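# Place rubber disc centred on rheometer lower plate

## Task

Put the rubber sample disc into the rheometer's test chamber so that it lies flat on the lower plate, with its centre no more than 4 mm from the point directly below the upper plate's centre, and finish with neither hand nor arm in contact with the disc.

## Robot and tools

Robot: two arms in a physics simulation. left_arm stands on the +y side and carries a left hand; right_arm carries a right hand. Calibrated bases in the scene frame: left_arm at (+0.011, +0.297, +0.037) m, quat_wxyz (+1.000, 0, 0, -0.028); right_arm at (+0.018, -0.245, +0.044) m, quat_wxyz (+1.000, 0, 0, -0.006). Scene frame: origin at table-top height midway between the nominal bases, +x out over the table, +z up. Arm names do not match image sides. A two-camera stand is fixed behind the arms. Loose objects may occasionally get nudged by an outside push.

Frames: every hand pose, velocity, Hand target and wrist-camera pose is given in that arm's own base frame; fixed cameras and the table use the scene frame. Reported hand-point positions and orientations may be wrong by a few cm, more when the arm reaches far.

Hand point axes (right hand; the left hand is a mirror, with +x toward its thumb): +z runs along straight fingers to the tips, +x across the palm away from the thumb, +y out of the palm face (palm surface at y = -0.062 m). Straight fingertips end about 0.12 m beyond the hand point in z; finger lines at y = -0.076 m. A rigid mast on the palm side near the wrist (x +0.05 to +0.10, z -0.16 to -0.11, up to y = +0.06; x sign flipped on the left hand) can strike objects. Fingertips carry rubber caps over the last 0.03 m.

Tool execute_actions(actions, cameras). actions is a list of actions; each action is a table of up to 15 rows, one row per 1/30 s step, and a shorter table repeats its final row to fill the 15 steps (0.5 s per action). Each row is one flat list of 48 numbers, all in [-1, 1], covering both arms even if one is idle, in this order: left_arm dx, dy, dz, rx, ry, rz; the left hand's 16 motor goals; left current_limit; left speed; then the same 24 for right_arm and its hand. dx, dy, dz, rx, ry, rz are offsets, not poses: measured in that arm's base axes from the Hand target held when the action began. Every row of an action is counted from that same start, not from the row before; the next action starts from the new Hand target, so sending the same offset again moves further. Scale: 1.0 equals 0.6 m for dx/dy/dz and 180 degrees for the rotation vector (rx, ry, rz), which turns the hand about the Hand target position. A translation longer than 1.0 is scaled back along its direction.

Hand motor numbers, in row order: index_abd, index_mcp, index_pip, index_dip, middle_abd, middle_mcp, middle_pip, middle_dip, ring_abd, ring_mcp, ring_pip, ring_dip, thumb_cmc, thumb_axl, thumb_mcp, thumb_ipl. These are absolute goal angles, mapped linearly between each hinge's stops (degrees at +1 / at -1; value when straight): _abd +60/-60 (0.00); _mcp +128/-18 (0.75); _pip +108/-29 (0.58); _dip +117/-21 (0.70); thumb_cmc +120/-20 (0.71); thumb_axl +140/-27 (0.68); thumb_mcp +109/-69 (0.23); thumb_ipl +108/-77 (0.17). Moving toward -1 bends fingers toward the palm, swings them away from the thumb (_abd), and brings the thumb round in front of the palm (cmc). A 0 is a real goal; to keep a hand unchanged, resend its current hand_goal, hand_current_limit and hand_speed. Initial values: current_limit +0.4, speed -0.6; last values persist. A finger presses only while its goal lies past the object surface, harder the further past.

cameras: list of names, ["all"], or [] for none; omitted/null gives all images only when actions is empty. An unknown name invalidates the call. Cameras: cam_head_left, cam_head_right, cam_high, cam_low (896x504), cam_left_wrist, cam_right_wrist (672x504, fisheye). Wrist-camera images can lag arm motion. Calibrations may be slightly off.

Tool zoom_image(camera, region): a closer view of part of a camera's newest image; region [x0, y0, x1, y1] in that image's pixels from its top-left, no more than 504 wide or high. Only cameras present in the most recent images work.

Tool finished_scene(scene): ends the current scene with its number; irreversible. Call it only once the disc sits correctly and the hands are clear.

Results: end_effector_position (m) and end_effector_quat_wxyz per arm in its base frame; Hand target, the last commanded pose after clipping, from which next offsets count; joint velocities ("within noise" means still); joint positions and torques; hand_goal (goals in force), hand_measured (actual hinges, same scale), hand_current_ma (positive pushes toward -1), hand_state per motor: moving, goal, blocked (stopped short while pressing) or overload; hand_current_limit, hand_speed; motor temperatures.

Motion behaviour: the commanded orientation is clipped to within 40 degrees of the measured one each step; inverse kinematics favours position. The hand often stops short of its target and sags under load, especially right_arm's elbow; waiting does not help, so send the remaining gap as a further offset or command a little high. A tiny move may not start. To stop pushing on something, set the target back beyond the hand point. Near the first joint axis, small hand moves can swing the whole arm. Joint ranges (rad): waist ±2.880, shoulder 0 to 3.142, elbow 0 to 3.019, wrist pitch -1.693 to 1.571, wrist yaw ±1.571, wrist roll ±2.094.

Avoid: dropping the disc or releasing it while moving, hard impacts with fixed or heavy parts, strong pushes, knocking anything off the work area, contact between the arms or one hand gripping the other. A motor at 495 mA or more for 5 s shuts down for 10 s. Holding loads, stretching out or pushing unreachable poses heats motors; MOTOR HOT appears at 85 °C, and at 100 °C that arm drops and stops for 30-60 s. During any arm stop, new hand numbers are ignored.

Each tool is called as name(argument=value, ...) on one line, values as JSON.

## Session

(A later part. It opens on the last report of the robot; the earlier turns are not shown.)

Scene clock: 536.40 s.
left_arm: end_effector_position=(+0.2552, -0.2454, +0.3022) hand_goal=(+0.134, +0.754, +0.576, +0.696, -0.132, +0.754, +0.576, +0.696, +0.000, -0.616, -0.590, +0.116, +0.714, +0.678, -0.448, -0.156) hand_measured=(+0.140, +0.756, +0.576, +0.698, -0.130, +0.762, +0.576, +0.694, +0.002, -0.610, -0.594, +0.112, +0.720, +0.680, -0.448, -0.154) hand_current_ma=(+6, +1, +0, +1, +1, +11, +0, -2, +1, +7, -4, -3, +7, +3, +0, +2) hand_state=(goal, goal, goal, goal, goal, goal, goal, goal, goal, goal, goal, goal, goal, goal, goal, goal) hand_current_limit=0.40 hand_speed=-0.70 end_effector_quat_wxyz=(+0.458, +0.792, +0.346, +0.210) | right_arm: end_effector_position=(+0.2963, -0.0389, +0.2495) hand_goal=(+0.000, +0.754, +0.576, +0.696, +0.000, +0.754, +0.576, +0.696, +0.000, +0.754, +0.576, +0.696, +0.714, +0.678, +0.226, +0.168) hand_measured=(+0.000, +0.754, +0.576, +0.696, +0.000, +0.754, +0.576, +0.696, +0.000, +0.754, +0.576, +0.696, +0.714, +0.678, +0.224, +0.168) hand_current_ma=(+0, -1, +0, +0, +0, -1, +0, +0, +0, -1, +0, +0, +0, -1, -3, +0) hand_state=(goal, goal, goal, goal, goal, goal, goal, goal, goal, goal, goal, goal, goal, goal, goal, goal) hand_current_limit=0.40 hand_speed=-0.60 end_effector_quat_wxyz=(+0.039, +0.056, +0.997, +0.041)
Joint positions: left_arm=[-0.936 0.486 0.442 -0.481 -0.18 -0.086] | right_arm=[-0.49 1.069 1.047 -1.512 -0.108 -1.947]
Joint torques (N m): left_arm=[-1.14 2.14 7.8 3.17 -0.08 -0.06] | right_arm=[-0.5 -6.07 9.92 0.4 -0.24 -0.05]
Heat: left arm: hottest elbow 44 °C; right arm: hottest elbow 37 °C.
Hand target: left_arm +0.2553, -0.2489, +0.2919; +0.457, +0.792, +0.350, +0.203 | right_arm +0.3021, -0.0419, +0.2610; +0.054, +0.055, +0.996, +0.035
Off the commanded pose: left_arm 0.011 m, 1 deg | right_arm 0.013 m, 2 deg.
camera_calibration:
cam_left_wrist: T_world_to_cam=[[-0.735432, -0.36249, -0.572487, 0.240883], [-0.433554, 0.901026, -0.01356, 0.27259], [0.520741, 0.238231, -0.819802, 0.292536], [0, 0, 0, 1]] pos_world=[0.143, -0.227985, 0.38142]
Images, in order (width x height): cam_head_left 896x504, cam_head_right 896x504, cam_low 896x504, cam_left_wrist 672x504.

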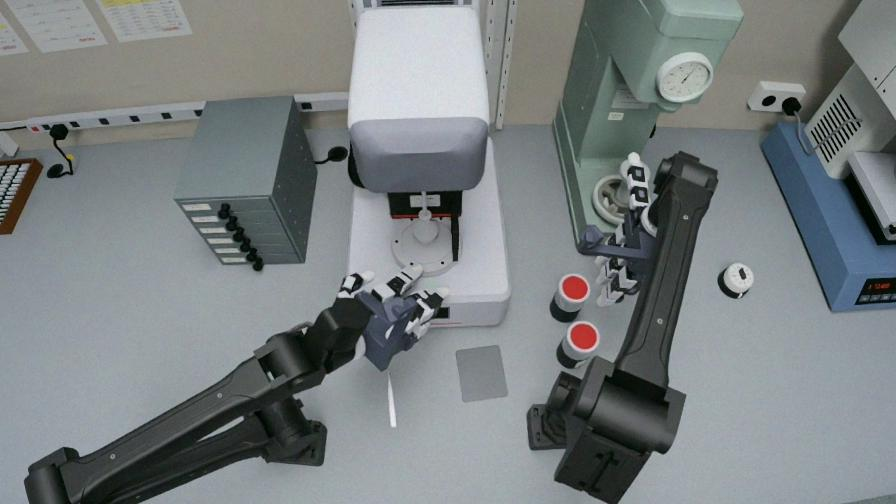

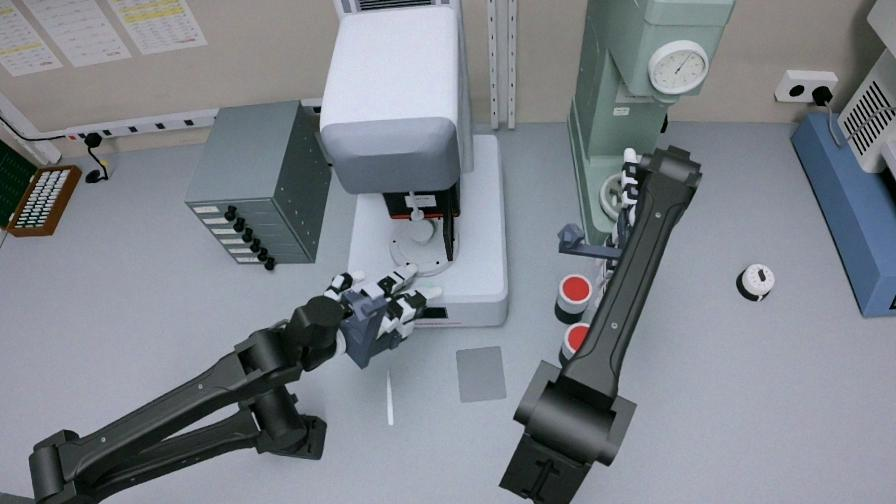

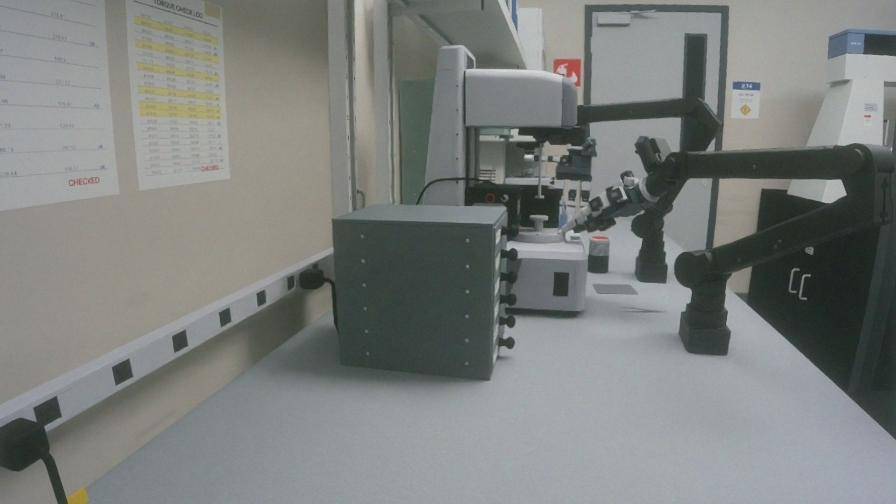

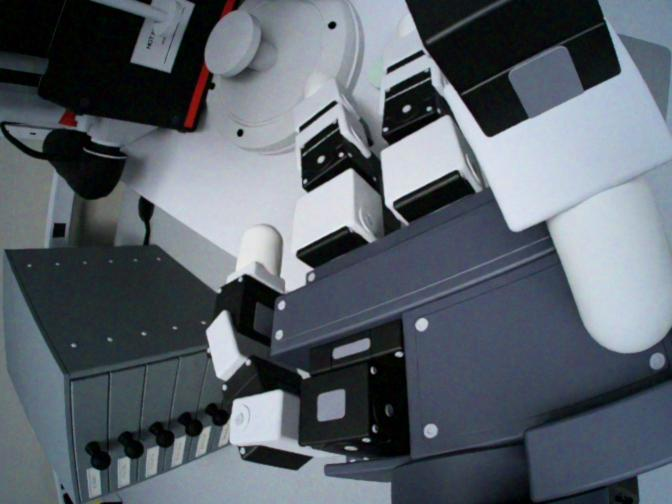

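execute_actions(actions=[[[-0.01,0,0.09,0,0,0, 0.133,0.754,0.576,0.696, -0.133,0.754,0.576,0.696, 0,0.342,-0.88,-0.17, 0.714,0.678,-0.449,-0.157, 0.4,-0.7, 0,0,0,0,0,0, 0,0.754,0.576,0.696,0,0.754,0.576,0.696,0,0.754,0.576,0.696,0.714,0.678,0.226,0.168,0.4,-0.6]],[[-0.02,-0.01,0,0,0,0.075, 0.133,0.754,0.576,0.696, -0.133,0.754,0.576,0.696, 0,0.342,-0.88,-0.17, 0.714,0.678,-0.449,-0.157, 0.4,-0.7, 0,0,0,0,0,0, 0,0.754,0.576,0.696,0,0.754,0.576,0.696,0,0.754,0.576,0.696,0.714,0.678,0.226,0.168,0.4,-0.6]],[[0,-0.02,-0.03,0,0,0.075, 0.133,0.754,0.576,0.696, -0.133,0.754,0.576,0.696, 0,0.342,-0.88,-0.17, 0.714,0.678,-0.449,-0.157, 0.4,-0.7, 0,0,0,0,0,0, 0,0.754,0.576,0.696,0,0.754,0.576,0.696,0,0.754,0.576,0.696,0.714,0.678,0.226,0.168,0.4,-0.6]]], cameras=["cam_head_left","cam_head_right","cam_low","cam_left_wrist"])

zoom_image(camera="cam_head_left", region=[380, 250, 450, 320])

zoom_image(camera="cam_head_right", region=[380, 250, 450, 320])

zoom_image(camera="cam_low", region=[540, 200, 600, 260])

Scene clock: 552.50 s.
left_arm: end_effector_position=(+0.2351, -0.2558, +0.2978) hand_goal=(+0.134, +0.754, +0.576, +0.696, -0.132, +0.754, +0.576, +0.696, +0.000, +0.342, -0.880, -0.170, +0.714, +0.678, -0.448, -0.156) hand_measured=(+0.132, +0.760, +0.576, +0.694, -0.132, +0.762, +0.576, +0.694, +0.002, +0.346, -0.878, -0.168, +0.720, +0.680, -0.448, -0.154) hand_current_ma=(-1, +9, +0, -2, +0, +11, +0, -2, +1, +6, +1, +2, +7, +3, -1, +2) hand_state=(goal, goal, goal, goal, goal, goal, goal, goal, goal, goal, goal, goal, goal, goal, goal, goal) hand_current_limit=0.40 hand_speed=-0.70 end_effector_quat_wxyz=(+0.380, +0.703, +0.512, +0.315) | right_arm: end_effector_position=(+0.2963, -0.0389, +0.2495) hand_goal=(+0.000, +0.754, +0.576, +0.696, +0.000, +0.754, +0.576, +0.696, +0.000, +0.754, +0.576, +0.696, +0.714, +0.678, +0.226, +0.168) hand_measured=(+0.000, +0.754, +0.576, +0.696, +0.000, +0.754, +0.576, +0.696, +0.000, +0.754, +0.576, +0.696, +0.714, +0.678, +0.224, +0.168) hand_current_ma=(+0, -1, +0, +0, +0, -1, +0, +0, +0, -1, +0, +0, +0, -1, -3, +0) hand_state=(goal, goal, goal, goal, goal, goal, goal, goal, goal, goal, goal, goal, goal, goal, goal, goal) hand_current_limit=0.40 hand_speed=-0.60 end_effector_quat_wxyz=(+0.039, +0.056, +0.997, +0.041)
Joint positions: left_arm=[-1.378 0.818 0.607 -0.739 -0.887 -0.764] | right_arm=[-0.49 1.069 1.047 -1.512 -0.108 -1.947]
Joint torques (N m): left_arm=[-0.79 -0.73 12.92 0.54 -1.01 -0.04] | right_arm=[-0.5 -6.07 9.95 0.42 -0.24 -0.04]
Heat: left arm: hottest elbow 44 °C; right arm: hottest elbow 37 °C.
Hand target: left_arm +0.2373, -0.2669, +0.3280; +0.397, +0.689, +0.525, +0.304 | right_arm +0.3021, -0.0419, +0.2610; +0.054, +0.055, +0.996, +0.035
Off the commanded pose: left_arm 0.032 m, 3 deg | right_arm 0.013 m, 2 deg.
camera_calibration:
cam_left_wrist: T_world_to_cam=[[-0.507883, -0.624473, -0.593371, 0.10557], [-0.786508, 0.617124, 0.0237229, 0.27239], [0.351369, 0.47874, -0.804579, 0.398744], [0, 0, 0, 1]] pos_world=[0.127747, -0.293068, 0.377002]
Images, in order (width x height): cam_head_left 896x504, cam_head_right 896x504, cam_low 896x504, cam_left_wrist 672x504.

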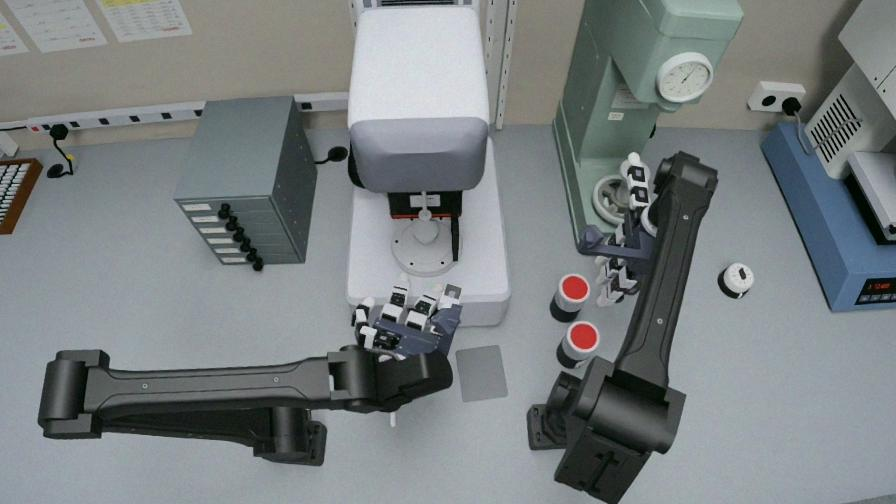

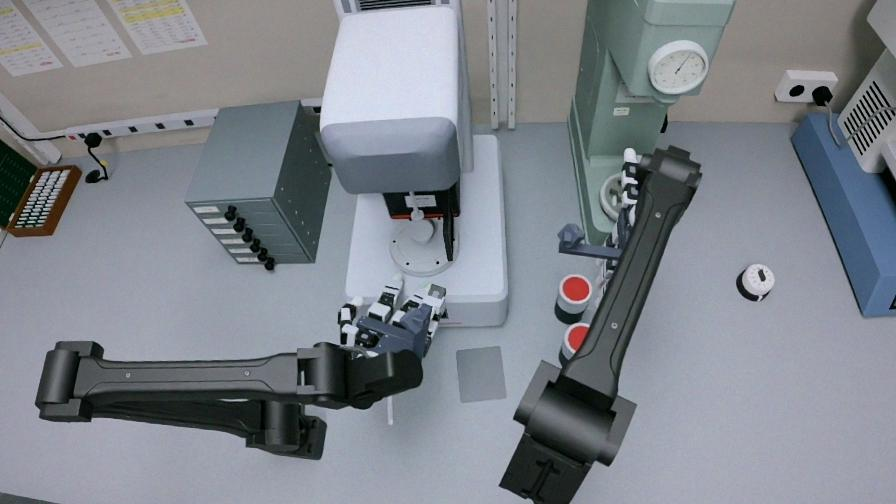

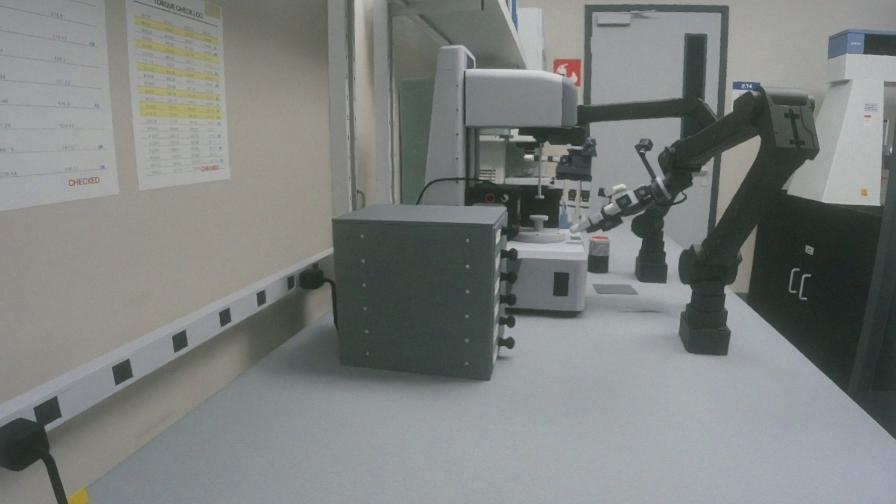

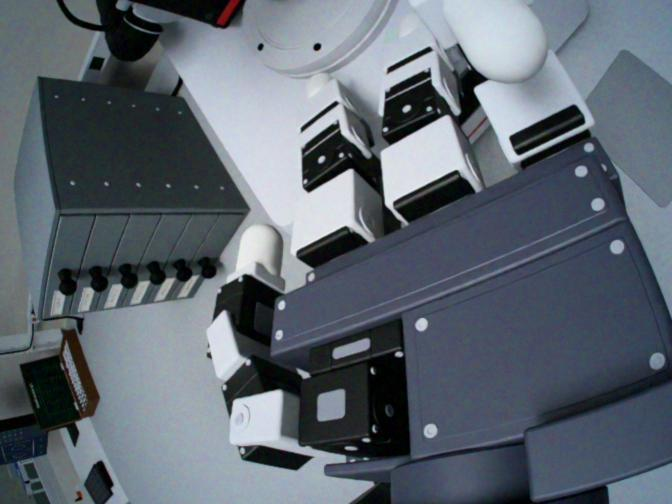

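Scaled by 7.200 from the camera's 896x504 image, which has a finer 1280x720 frame.

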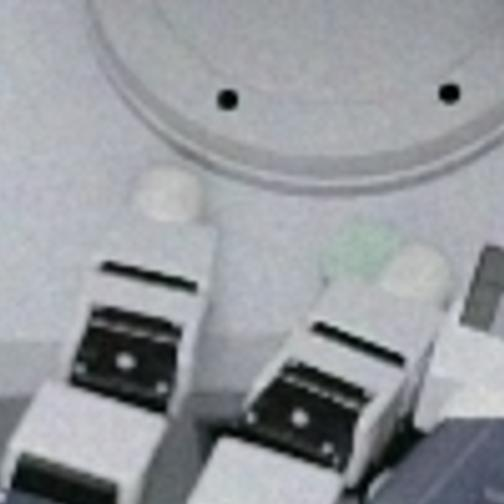

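Scaled by 7.200 from the camera's 896x504 image, which has a finer 1280x720 frame.

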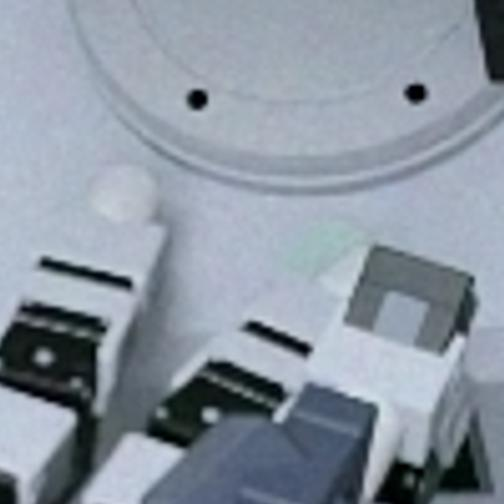

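Scaled by 8.400 from the camera's 896x504 image, which has a finer 1280x720 frame.

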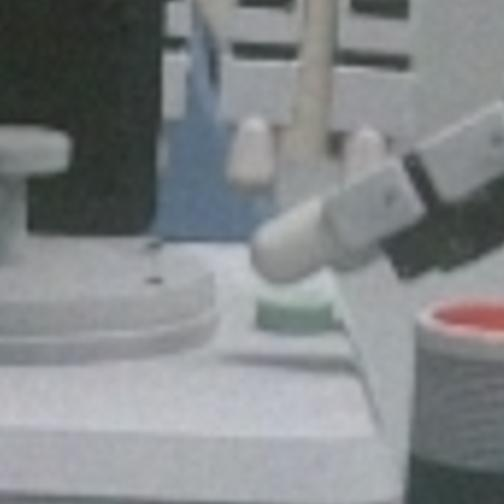

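execute_actions(actions=[[[0,-0.023,0,0,0,0, 0.133,0.754,0.576,0.696, -0.133,0.754,0.576,0.696, 0,0.342,-0.88,-0.17, 0.714,0.678,-0.449,-0.157, 0.4,-0.7, 0,0,0,0,0,0, 0,0.754,0.576,0.696,0,0.754,0.576,0.696,0,0.754,0.576,0.696,0.714,0.678,0.226,0.168,0.4,-0.6]]], cameras=["cam_head_left","cam_head_right","cam_low","cam_left_wrist"])

zoom_image(camera="cam_head_left", region=[390, 250, 460, 320])

zoom_image(camera="cam_low", region=[540, 200, 600, 260])

Scene clock: 563.57 s.
left_arm: end_effector_position=(+0.2364, -0.2677, +0.2971) hand_goal=(+0.134, +0.754, +0.576, +0.696, -0.132, +0.754, +0.576, +0.696, +0.000, +0.342, -0.880, -0.170, +0.714, +0.678, -0.448, -0.156) hand_measured=(+0.132, +0.760, +0.576, +0.694, -0.132, +0.762, +0.576, +0.694, +0.002, +0.346, -0.878, -0.168, +0.720, +0.680, -0.448, -0.154) hand_current_ma=(-1, +9, +0, -2, +0, +11, +0, -2, +1, +6, +1, +2, +7, +3, -1, +2) hand_state=(goal, goal, goal, goal, goal, goal, goal, goal, goal, goal, goal, goal, goal, goal, goal, goal) hand_current_limit=0.40 hand_speed=-0.70 end_effector_quat_wxyz=(+0.374, +0.702, +0.516, +0.317) | right_arm: end_effector_position=(+0.2963, -0.0389, +0.2495) hand_goal=(+0.000, +0.754, +0.576, +0.696, +0.000, +0.754, +0.576, +0.696, +0.000, +0.754, +0.576, +0.696, +0.714, +0.678, +0.226, +0.168) hand_measured=(+0.000, +0.754, +0.576, +0.696, +0.000, +0.754, +0.576, +0.696, +0.000, +0.754, +0.576, +0.696, +0.714, +0.678, +0.224, +0.168) hand_current_ma=(+0, -1, +0, +0, +0, -1, +0, +0, +0, -1, +0, +0, +0, -1, -3, +0) hand_state=(goal, goal, goal, goal, goal, goal, goal, goal, goal, goal, goal, goal, goal, goal, goal, goal) hand_current_limit=0.40 hand_speed=-0.60 end_effector_quat_wxyz=(+0.039, +0.056, +0.997, +0.041)
Joint positions: left_arm=[-1.385 0.874 0.637 -0.743 -0.895 -0.791] | right_arm=[-0.49 1.069 1.047 -1.512 -0.108 -1.947]
Joint torques (N m): left_arm=[-1.03 -1.49 13.04 0.49 -1.03 -0.05] | right_arm=[-0.44 -6.12 9.91 0.42 -0.24 -0.05]
Heat: left arm: hottest elbow 46 °C; right arm: hottest elbow 37 °C.
Hand target: left_arm +0.2373, -0.2807, +0.3278; +0.397, +0.689, +0.525, +0.304 | right_arm +0.3021, -0.0419, +0.2610; +0.054, +0.055, +0.996, +0.035
Off the commanded pose: left_arm 0.033 m, 4 deg | right_arm 0.013 m, 2 deg.
camera_calibration:
cam_left_wrist: T_world_to_cam=[[-0.503567, -0.626138, -0.595291, 0.0974311], [-0.793544, 0.607665, 0.0321182, 0.27748], [0.341627, 0.488563, -0.802868, 0.407798], [0, 0, 0, 1]] pos_world=[0.129941, -0.306845, 0.376496]
Images, in order (width x height): cam_head_left 896x504, cam_head_right 896x504, cam_low 896x504, cam_left_wrist 672x504.

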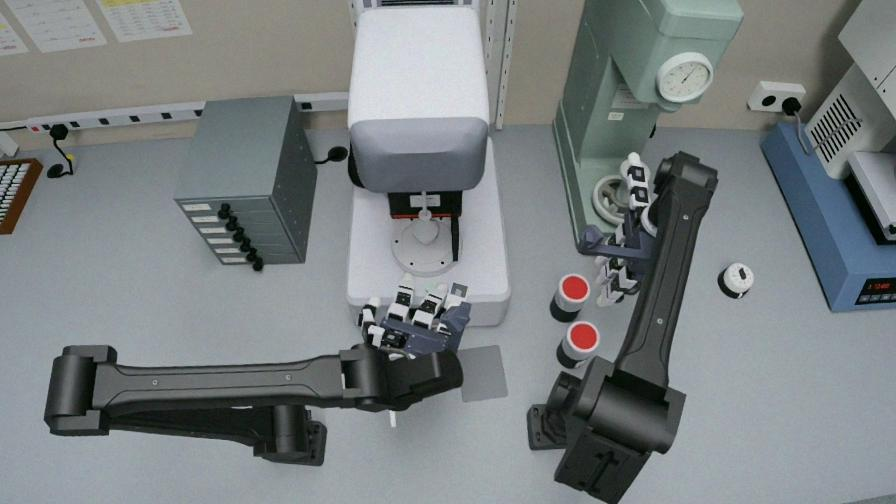

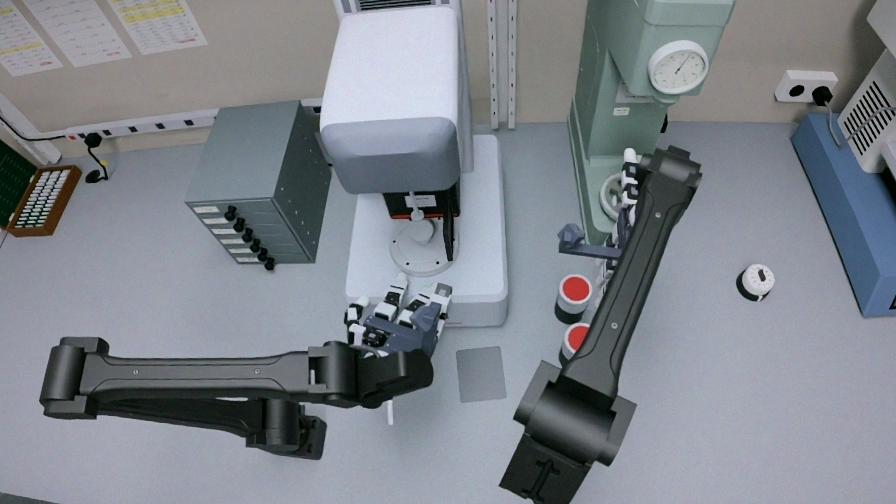

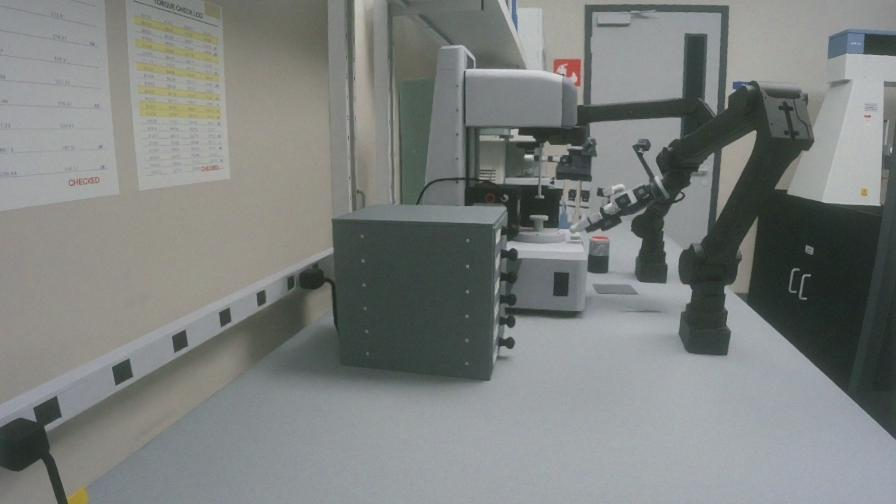

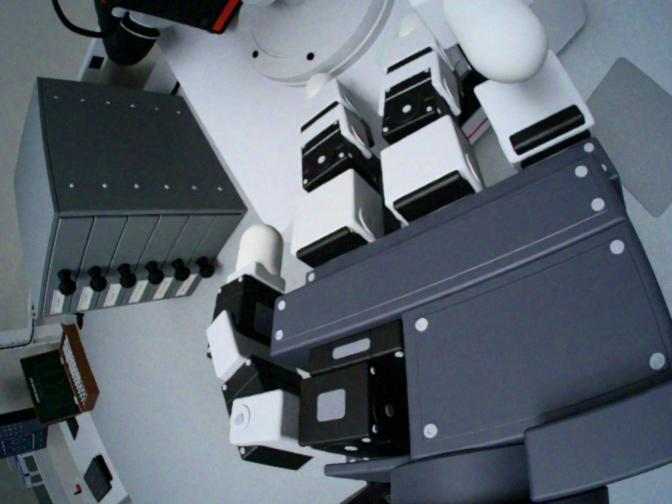

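Scaled by 7.200 from the camera's 896x504 image, which has a finer 1280x720 frame.

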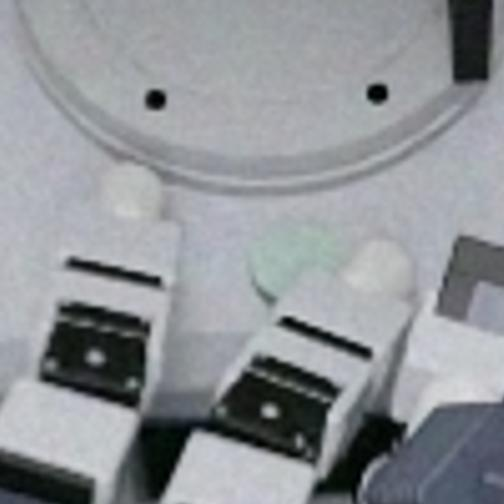

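Scaled by 8.400 from the camera's 896x504 image, which has a finer 1280x720 frame.

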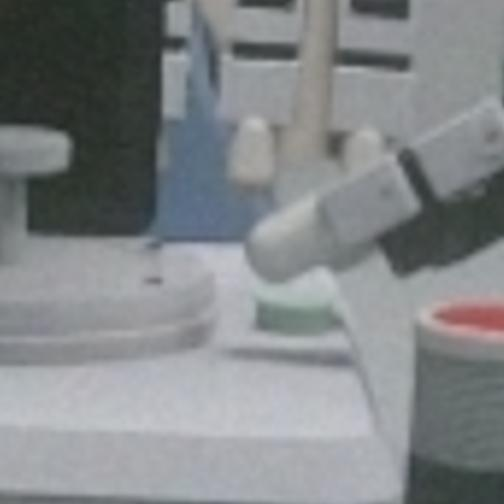

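execute_actions(actions=[[[-0.003,-0.02,0,0,0,0, 0.133,0.754,0.576,0.696, -0.133,0.754,0.576,0.696, 0,0.342,-0.88,-0.17, 0.714,0.678,-0.449,-0.157, 0.4,-0.7, 0,0,0,0,0,0, 0,0.754,0.576,0.696,0,0.754,0.576,0.696,0,0.754,0.576,0.696,0.714,0.678,0.226,0.168,0.4,-0.6]]], cameras=["cam_head_left"])

zoom_image(camera="cam_head_left", region=[390, 250, 460, 320])

Scene clock: 568.80 s.
left_arm: end_effector_position=(+0.2348, -0.2788, +0.2977) hand_goal=(+0.134, +0.754, +0.576, +0.696, -0.132, +0.754, +0.576, +0.696, +0.000, +0.342, -0.880, -0.170, +0.714, +0.678, -0.448, -0.156) hand_measured=(+0.132, +0.760, +0.576, +0.694, -0.132, +0.762, +0.576, +0.694, +0.002, +0.346, -0.878, -0.168, +0.720, +0.680, -0.448, -0.154) hand_current_ma=(-1, +9, +0, -2, +0, +11, +0, -2, +1, +6, +1, +2, +7, +3, -1, +2) hand_state=(goal, goal, goal, goal, goal, goal, goal, goal, goal, goal, goal, goal, goal, goal, goal, goal) hand_current_limit=0.40 hand_speed=-0.70 end_effector_quat_wxyz=(+0.374, +0.702, +0.516, +0.317) | right_arm: end_effector_position=(+0.2963, -0.0389, +0.2495) hand_goal=(+0.000, +0.754, +0.576, +0.696, +0.000, +0.754, +0.576, +0.696, +0.000, +0.754, +0.576, +0.696, +0.714, +0.678, +0.226, +0.168) hand_measured=(+0.000, +0.754, +0.576, +0.696, +0.000, +0.754, +0.576, +0.696, +0.000, +0.754, +0.576, +0.696, +0.714, +0.678, +0.224, +0.168) hand_current_ma=(+0, -1, +0, +0, +0, -1, +0, +0, +0, -1, +0, +0, +0, -1, -3, +0) hand_state=(goal, goal, goal, goal, goal, goal, goal, goal, goal, goal, goal, goal, goal, goal, goal, goal) hand_current_limit=0.40 hand_speed=-0.60 end_effector_quat_wxyz=(+0.039, +0.056, +0.997, +0.041)
Joint positions: left_arm=[-1.399 0.912 0.66 -0.743 -0.903 -0.81] | right_arm=[-0.49 1.069 1.047 -1.512 -0.108 -1.947]
Joint torques (N m): left_arm=[-1.08 -1.85 12.96 0.58 -1.07 -0.04] | right_arm=[-0.44 -6.12 9.92 0.42 -0.24 -0.04]
Heat: left arm: hottest elbow 46 °C; right arm: hottest elbow 37 °C.
Hand target: left_arm +0.2355, -0.2927, +0.3279; +0.397, +0.689, +0.525, +0.304 | right_arm +0.3021, -0.0419, +0.2610; +0.054, +0.055, +0.996, +0.035
Off the commanded pose: left_arm 0.033 m, 4 deg | right_arm 0.013 m, 2 deg.
Images, in order (width x height): cam_head_left 896x504.

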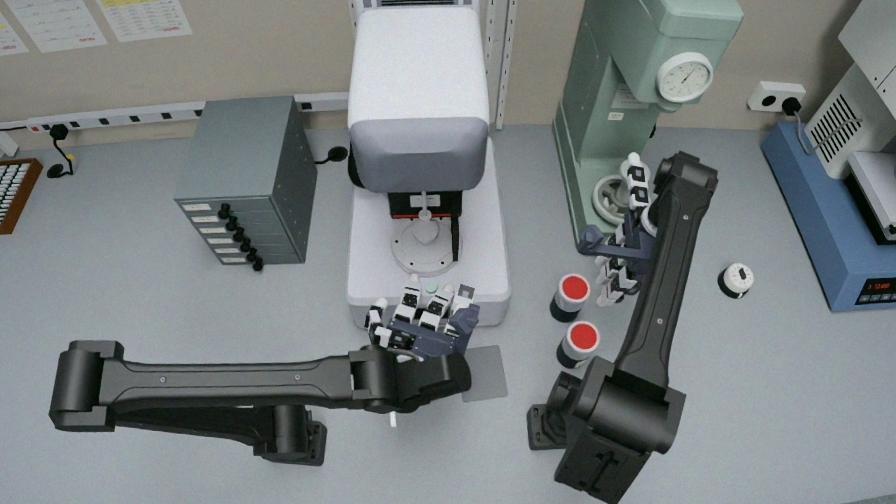

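Scaled by 7.200 from the camera's 896x504 image, which has a finer 1280x720 frame.

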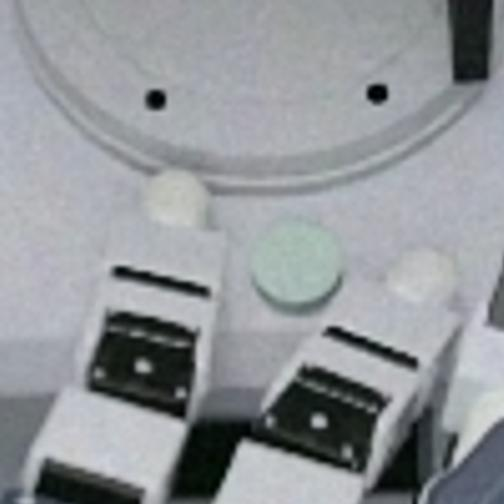

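execute_actions(actions=[[[-0.002,0,-0.065,0,0,0, 0.133,0.754,0.576,0.696, -0.133,0.754,0.576,0.696, 0,0.342,-0.88,-0.17, 0.714,0.678,-0.449,-0.157, 0.4,-0.7, 0,0,0,0,0,0, 0,0.754,0.576,0.696,0,0.754,0.576,0.696,0,0.754,0.576,0.696,0.714,0.678,0.226,0.168,0.4,-0.6]]], cameras=["cam_head_left","cam_low"])

zoom_image(camera="cam_head_left", region=[390, 250, 460, 320])

zoom_image(camera="cam_low", region=[540, 200, 600, 260])

Scene clock: 573.43 s.
left_arm: end_effector_position=(+0.2365, -0.2916, +0.2943) hand_goal=(+0.134, +0.754, +0.576, +0.696, -0.132, +0.754, +0.576, +0.696, +0.000, +0.342, -0.880, -0.170, +0.714, +0.678, -0.448, -0.156) hand_measured=(+0.132, +0.760, +0.576, +0.694, -0.132, +0.762, +0.576, +0.694, +0.002, +0.346, -0.878, -0.168, +0.720, +0.680, -0.448, -0.154) hand_current_ma=(-1, +9, +0, -2, +0, +11, +0, -2, +1, +6, +1, +2, +7, +3, -1, +2) hand_state=(goal, goal, goal, goal, goal, goal, goal, goal, goal, goal, goal, goal, goal, goal, goal, goal) hand_current_limit=0.40 hand_speed=-0.70 end_effector_quat_wxyz=(+0.393, +0.691, +0.523, +0.307) | right_arm: end_effector_position=(+0.2963, -0.0389, +0.2495) hand_goal=(+0.000, +0.754, +0.576, +0.696, +0.000, +0.754, +0.576, +0.696, +0.000, +0.754, +0.576, +0.696, +0.714, +0.678, +0.226, +0.168) hand_measured=(+0.000, +0.754, +0.576, +0.696, +0.000, +0.754, +0.576, +0.696, +0.000, +0.754, +0.576, +0.696, +0.714, +0.678, +0.224, +0.168) hand_current_ma=(+0, -1, +0, +0, +0, -1, +0, +0, +0, -1, +0, +0, +0, -1, -3, +0) hand_state=(goal, goal, goal, goal, goal, goal, goal, goal, goal, goal, goal, goal, goal, goal, goal, goal) hand_current_limit=0.40 hand_speed=-0.60 end_effector_quat_wxyz=(+0.039, +0.056, +0.997, +0.041)
Joint positions: left_arm=[-1.401 0.953 0.66 -0.658 -0.904 -0.818] | right_arm=[-0.49 1.069 1.047 -1.512 -0.108 -1.947]
Joint torques (N m): left_arm=[-1.03 -2.49 7.01 2.11 -1.04 -0.01] | right_arm=[-0.5 -6.01 9.92 0.42 -0.25 -0.04]
Heat: left arm: hottest elbow 46 °C; right arm: hottest elbow 37 °C.
Hand target: left_arm +0.2343, -0.2926, +0.2889; +0.397, +0.689, +0.525, +0.303 | right_arm +0.3021, -0.0419, +0.2610; +0.054, +0.055, +0.996, +0.035
Off the commanded pose: left_arm 0.006 m, 1 deg | right_arm 0.013 m, 2 deg.
Images, in order (width x height): cam_head_left 896x504, cam_low 896x504.

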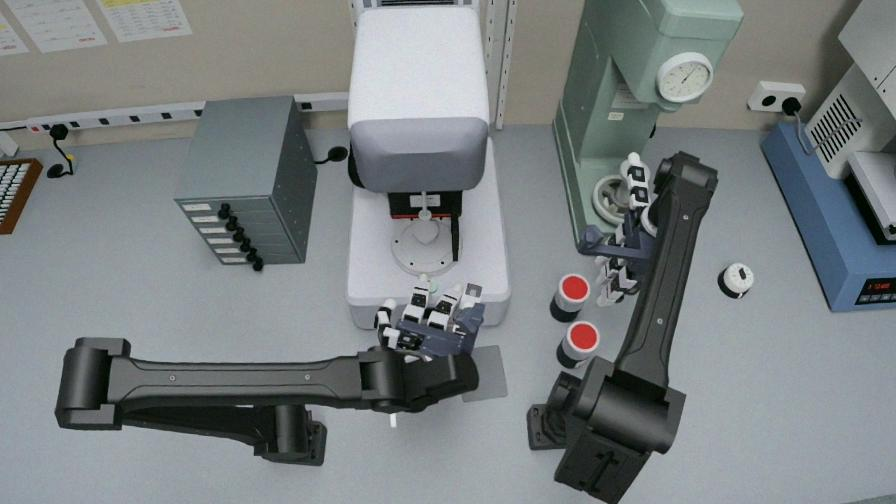

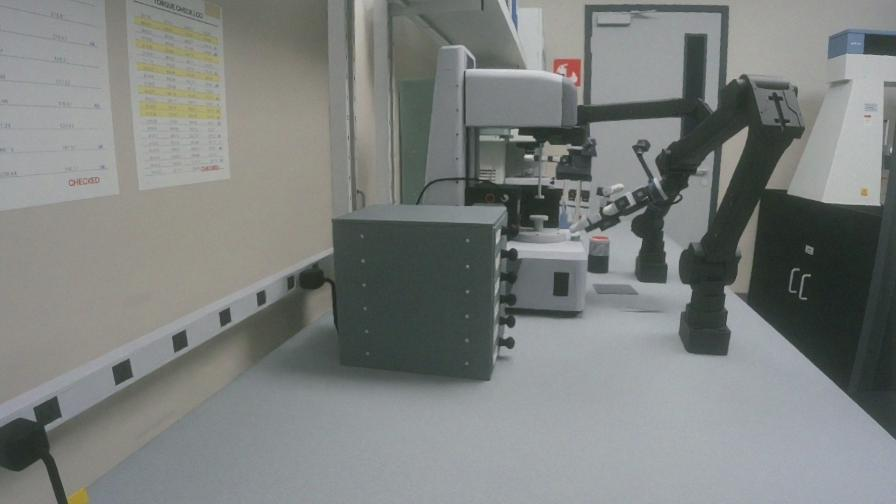

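Scaled by 7.200 from the camera's 896x504 image, which has a finer 1280x720 frame.

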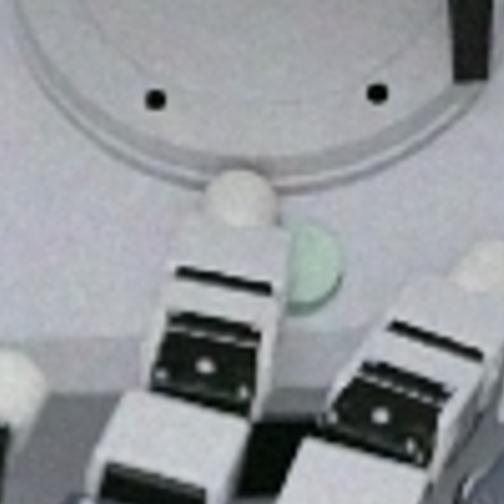

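Scaled by 8.400 from the camera's 896x504 image, which has a finer 1280x720 frame.

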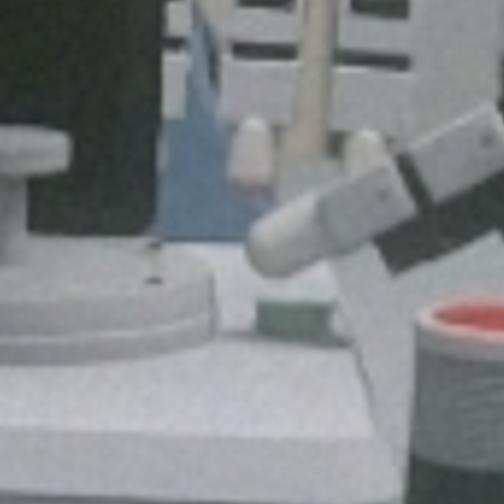

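execute_actions(actions=[[[0,0.022,0.01,0,0,0, 0.133,0.754,0.576,0.696, -0.133,0.754,0.576,0.696, 0,0.342,-0.88,-0.17, 0.714,0.678,-0.449,-0.157, 0.4,-0.7, 0,0,0,0,0,0, 0,0.754,0.576,0.696,0,0.754,0.576,0.696,0,0.754,0.576,0.696,0.714,0.678,0.226,0.168,0.4,-0.6]],[[0,0,-0.02,0,0,0, 0.133,0.754,0.576,0.696, -0.133,0.754,0.576,0.696, 0,0.342,-0.88,-0.17, 0.714,0.678,-0.449,-0.157, 0.4,-0.7, 0,0,0,0,0,0, 0,0.754,0.576,0.696,0,0.754,0.576,0.696,0,0.754,0.576,0.696,0.714,0.678,0.226,0.168,0.4,-0.6]]], cameras=["cam_head_left","cam_low"])

zoom_image(camera="cam_head_left", region=[390, 250, 460, 320])

zoom_image(camera="cam_low", region=[540, 200, 600, 260])

Scene clock: 579.27 s.
left_arm: end_effector_position=(+0.2343, -0.2791, +0.2857) hand_goal=(+0.134, +0.754, +0.576, +0.696, -0.132, +0.754, +0.576, +0.696, +0.000, +0.342, -0.880, -0.170, +0.714, +0.678, -0.448, -0.156) hand_measured=(+0.132, +0.760, +0.576, +0.694, -0.132, +0.762, +0.576, +0.694, +0.002, +0.346, -0.878, -0.168, +0.720, +0.680, -0.448, -0.154) hand_current_ma=(-1, +9, +0, -2, +0, +11, +0, -2, +1, +6, +1, +2, +7, +3, -1, +2) hand_state=(goal, goal, goal, goal, goal, goal, goal, goal, goal, goal, goal, goal, goal, goal, goal, goal) hand_current_limit=0.40 hand_speed=-0.70 end_effector_quat_wxyz=(+0.393, +0.691, +0.523, +0.306) | right_arm: end_effector_position=(+0.2963, -0.0389, +0.2495) hand_goal=(+0.000, +0.754, +0.576, +0.696, +0.000, +0.754, +0.576, +0.696, +0.000, +0.754, +0.576, +0.696, +0.714, +0.678, +0.226, +0.168) hand_measured=(+0.000, +0.754, +0.576, +0.696, +0.000, +0.754, +0.576, +0.696, +0.000, +0.754, +0.576, +0.696, +0.714, +0.678, +0.224, +0.168) hand_current_ma=(+0, -1, +0, +0, +0, -1, +0, +0, +0, -1, +0, +0, +0, -1, -3, +0) hand_state=(goal, goal, goal, goal, goal, goal, goal, goal, goal, goal, goal, goal, goal, goal, goal, goal) hand_current_limit=0.40 hand_speed=-0.60 end_effector_quat_wxyz=(+0.039, +0.056, +0.997, +0.041)
Joint positions: left_arm=[-1.401 0.918 0.618 -0.65 -0.903 -0.818] | right_arm=[-0.49 1.069 1.047 -1.512 -0.108 -1.947]
Joint torques (N m): left_arm=[-0.56 -2.26 7.21 2.09 -0.89 0.1] | right_arm=[-0.44 -6.07 9.92 0.42 -0.24 -0.04]
Heat: left arm: hottest elbow 46 °C; right arm: hottest elbow 37 °C.
Hand target: left_arm +0.2343, -0.2795, +0.2829; +0.397, +0.689, +0.525, +0.304 | right_arm +0.3021, -0.0419, +0.2610; +0.054, +0.055, +0.996, +0.035
Off the commanded pose: left_arm 0.003 m, 1 deg | right_arm 0.013 m, 2 deg.
Images, in order (width x height): cam_head_left 896x504, cam_low 896x504.

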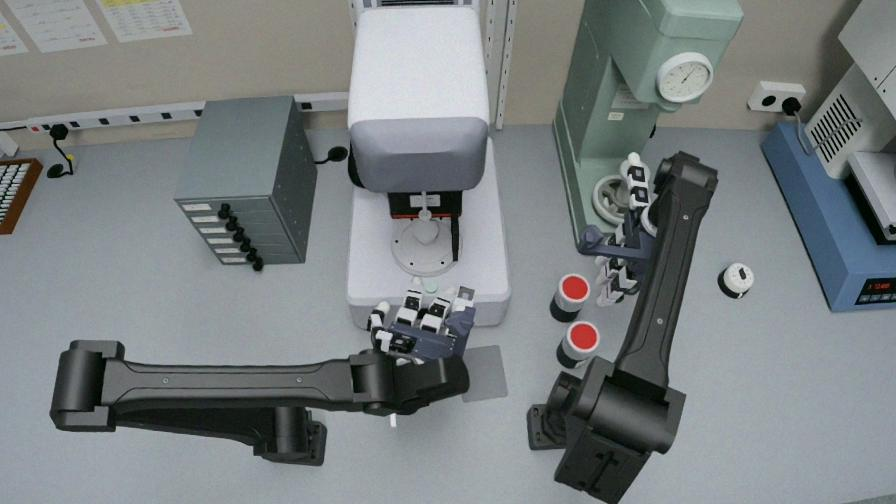

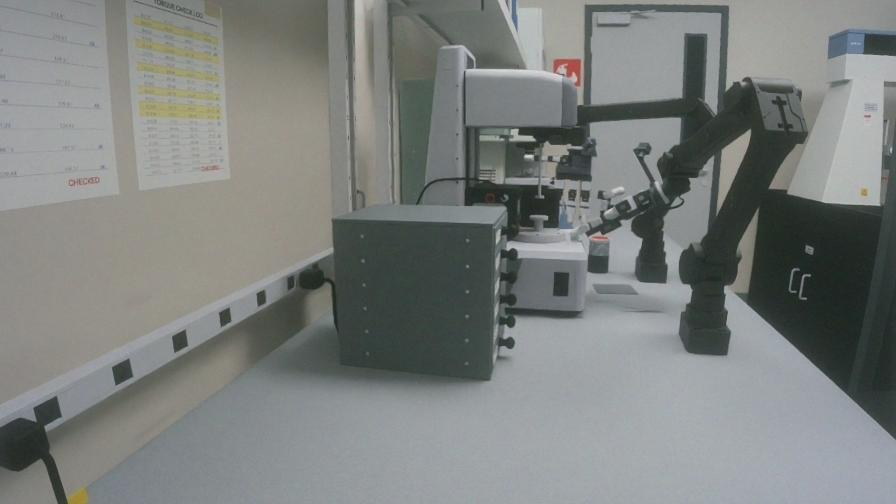

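Scaled by 7.200 from the camera's 896x504 image, which has a finer 1280x720 frame.

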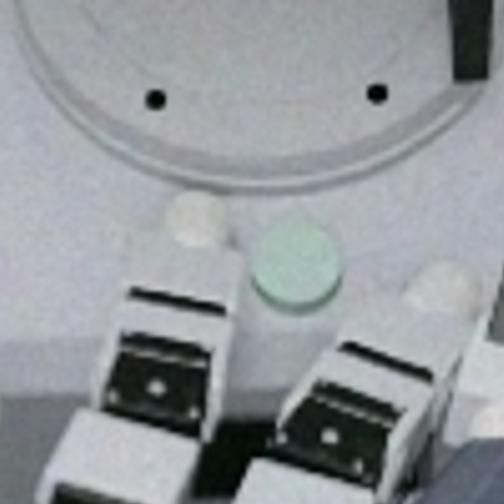

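Scaled by 8.400 from the camera's 896x504 image, which has a finer 1280x720 frame.

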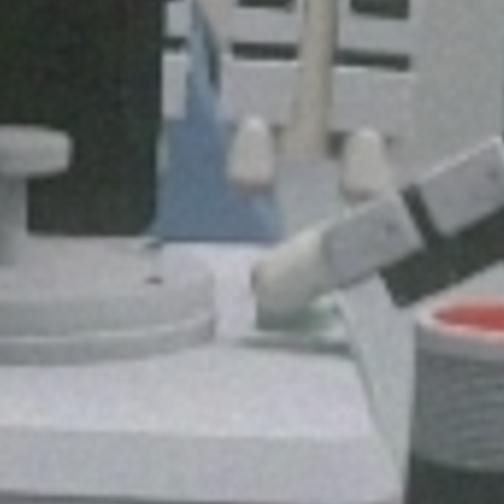

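execute_actions(actions=[], cameras=["cam_head_left","cam_head_right","cam_low","cam_left_wrist"])

zoom_image(camera="cam_head_right", region=[390, 250, 460, 320])

zoom_image(camera="cam_low", region=[520, 190, 620, 290])

Scene clock: 603.87 s.
left_arm: end_effector_position=(+0.2343, -0.2791, +0.2857) hand_goal=(+0.134, +0.754, +0.576, +0.696, -0.132, +0.754, +0.576, +0.696, +0.000, +0.342, -0.880, -0.170, +0.714, +0.678, -0.448, -0.156) hand_measured=(+0.132, +0.760, +0.576, +0.694, -0.132, +0.762, +0.576, +0.694, +0.002, +0.346, -0.878, -0.168, +0.720, +0.680, -0.448, -0.154) hand_current_ma=(-1, +9, +0, -2, +0, +11, +0, -2, +1, +6, +1, +2, +7, +3, -1, +2) hand_state=(goal, goal, goal, goal, goal, goal, goal, goal, goal, goal, goal, goal, goal, goal, goal, goal) hand_current_limit=0.40 hand_speed=-0.70 end_effector_quat_wxyz=(+0.393, +0.691, +0.523, +0.306) | right_arm: end_effector_position=(+0.2963, -0.0389, +0.2495) hand_goal=(+0.000, +0.754, +0.576, +0.696, +0.000, +0.754, +0.576, +0.696, +0.000, +0.754, +0.576, +0.696, +0.714, +0.678, +0.226, +0.168) hand_measured=(+0.000, +0.754, +0.576, +0.696, +0.000, +0.754, +0.576, +0.696, +0.000, +0.754, +0.576, +0.696, +0.714, +0.678, +0.224, +0.168) hand_current_ma=(+0, -1, +0, +0, +0, -1, +0, +0, +0, -1, +0, +0, +0, -1, -3, +0) hand_state=(goal, goal, goal, goal, goal, goal, goal, goal, goal, goal, goal, goal, goal, goal, goal, goal) hand_current_limit=0.40 hand_speed=-0.60 end_effector_quat_wxyz=(+0.039, +0.056, +0.997, +0.041)
Joint positions: left_arm=[-1.401 0.918 0.618 -0.65 -0.903 -0.818] | right_arm=[-0.49 1.069 1.047 -1.512 -0.108 -1.947]
Joint velocities: within noise
Joint torques (N m): left_arm=[-0.5 -2.32 7.24 2.07 -0.89 0.1] | right_arm=[-0.5 -6.07 9.91 0.42 -0.24 -0.04]
Motor temperatures (°C): left_arm=[28 26 43 26 24 23] | right_arm=[25 31 37 26 22 25]
Heat: left arm: hottest elbow 43 °C; right arm: hottest elbow 37 °C.
Hand target: left_arm +0.2343, -0.2795, +0.2829; +0.397, +0.689, +0.525, +0.304 | right_arm +0.3021, -0.0419, +0.2610; +0.054, +0.055, +0.996, +0.035
Off the commanded pose: left_arm 0.003 m, 1 deg | right_arm 0.013 m, 2 deg.
camera_calibration:
cam_left_wrist: T_world_to_cam=[[-0.498701, -0.656251, -0.566244, 0.064644], [-0.794782, 0.606886, -0.00337455, 0.293344], [0.34586, 0.448357, -0.824231, 0.398811], [0, 0, 0, 1]] pos_world=[0.12745, -0.314414, 0.366307]
Images, in order (width x height): cam_head_left 896x504, cam_head_right 896x504, cam_low 896x504, cam_left_wrist 672x504.

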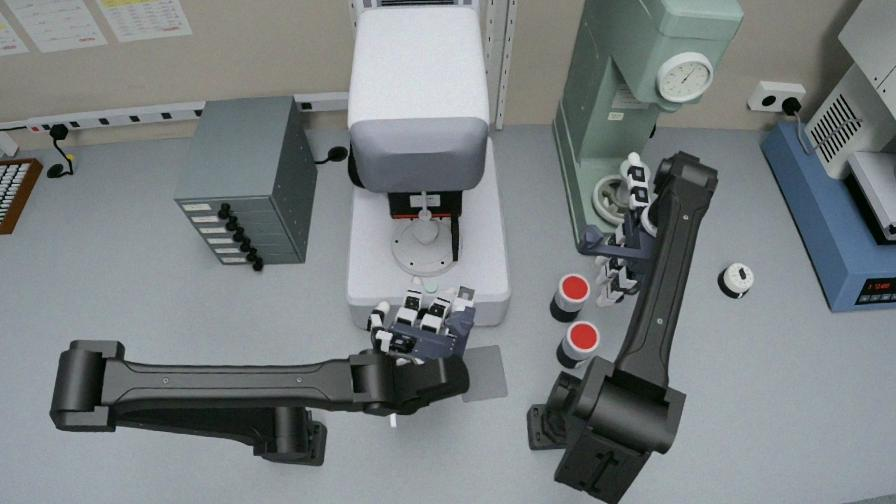

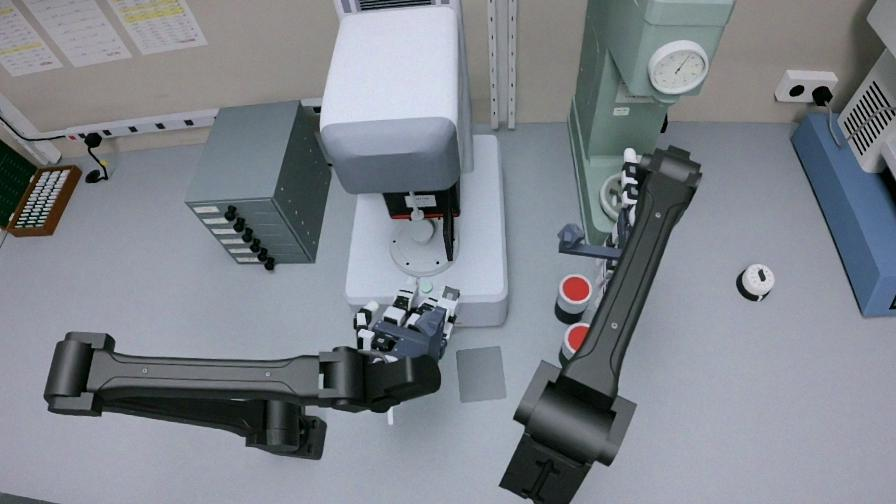

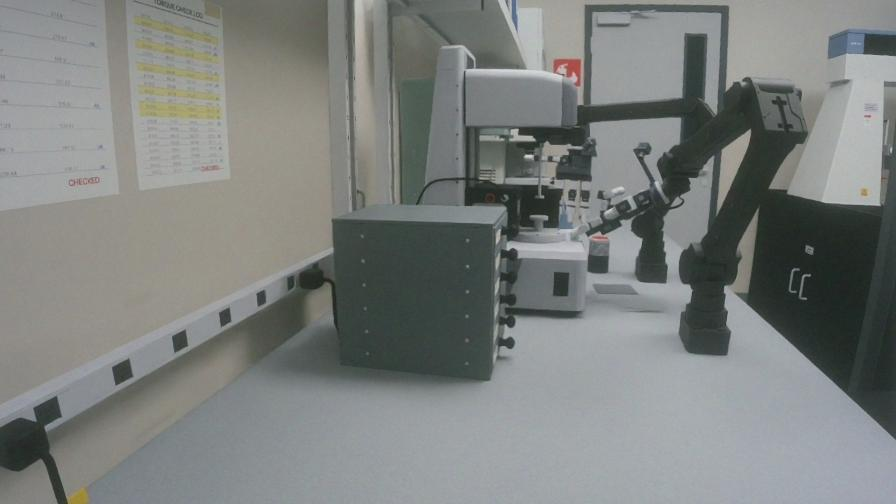

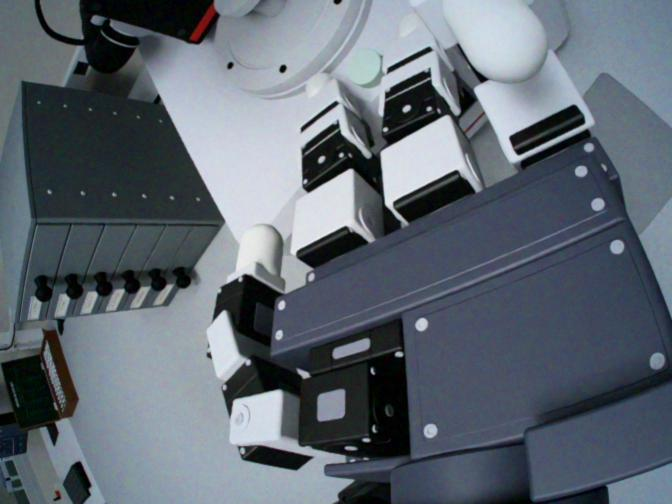

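Scaled by 7.200 from the camera's 896x504 image, which has a finer 1280x720 frame.

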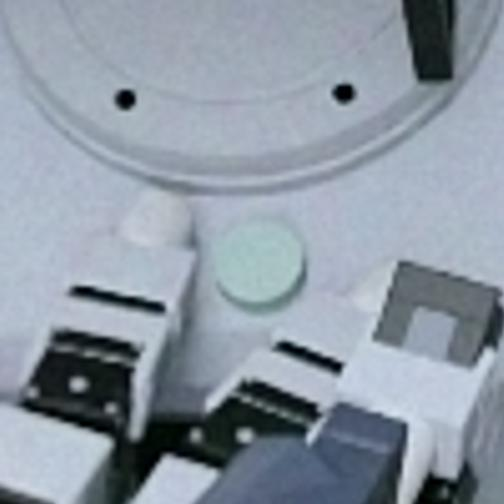

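Scaled by 5.040 from the camera's 896x504 image, which has a finer 1280x720 frame.

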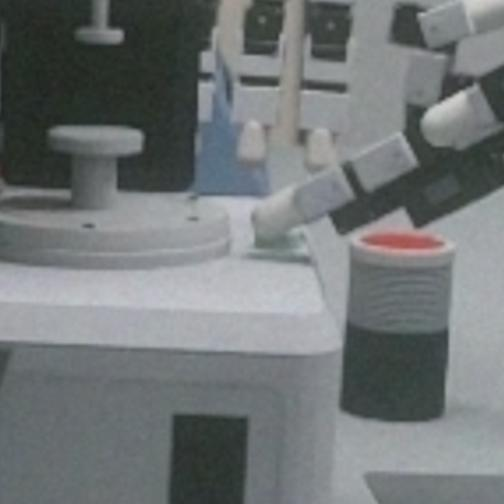

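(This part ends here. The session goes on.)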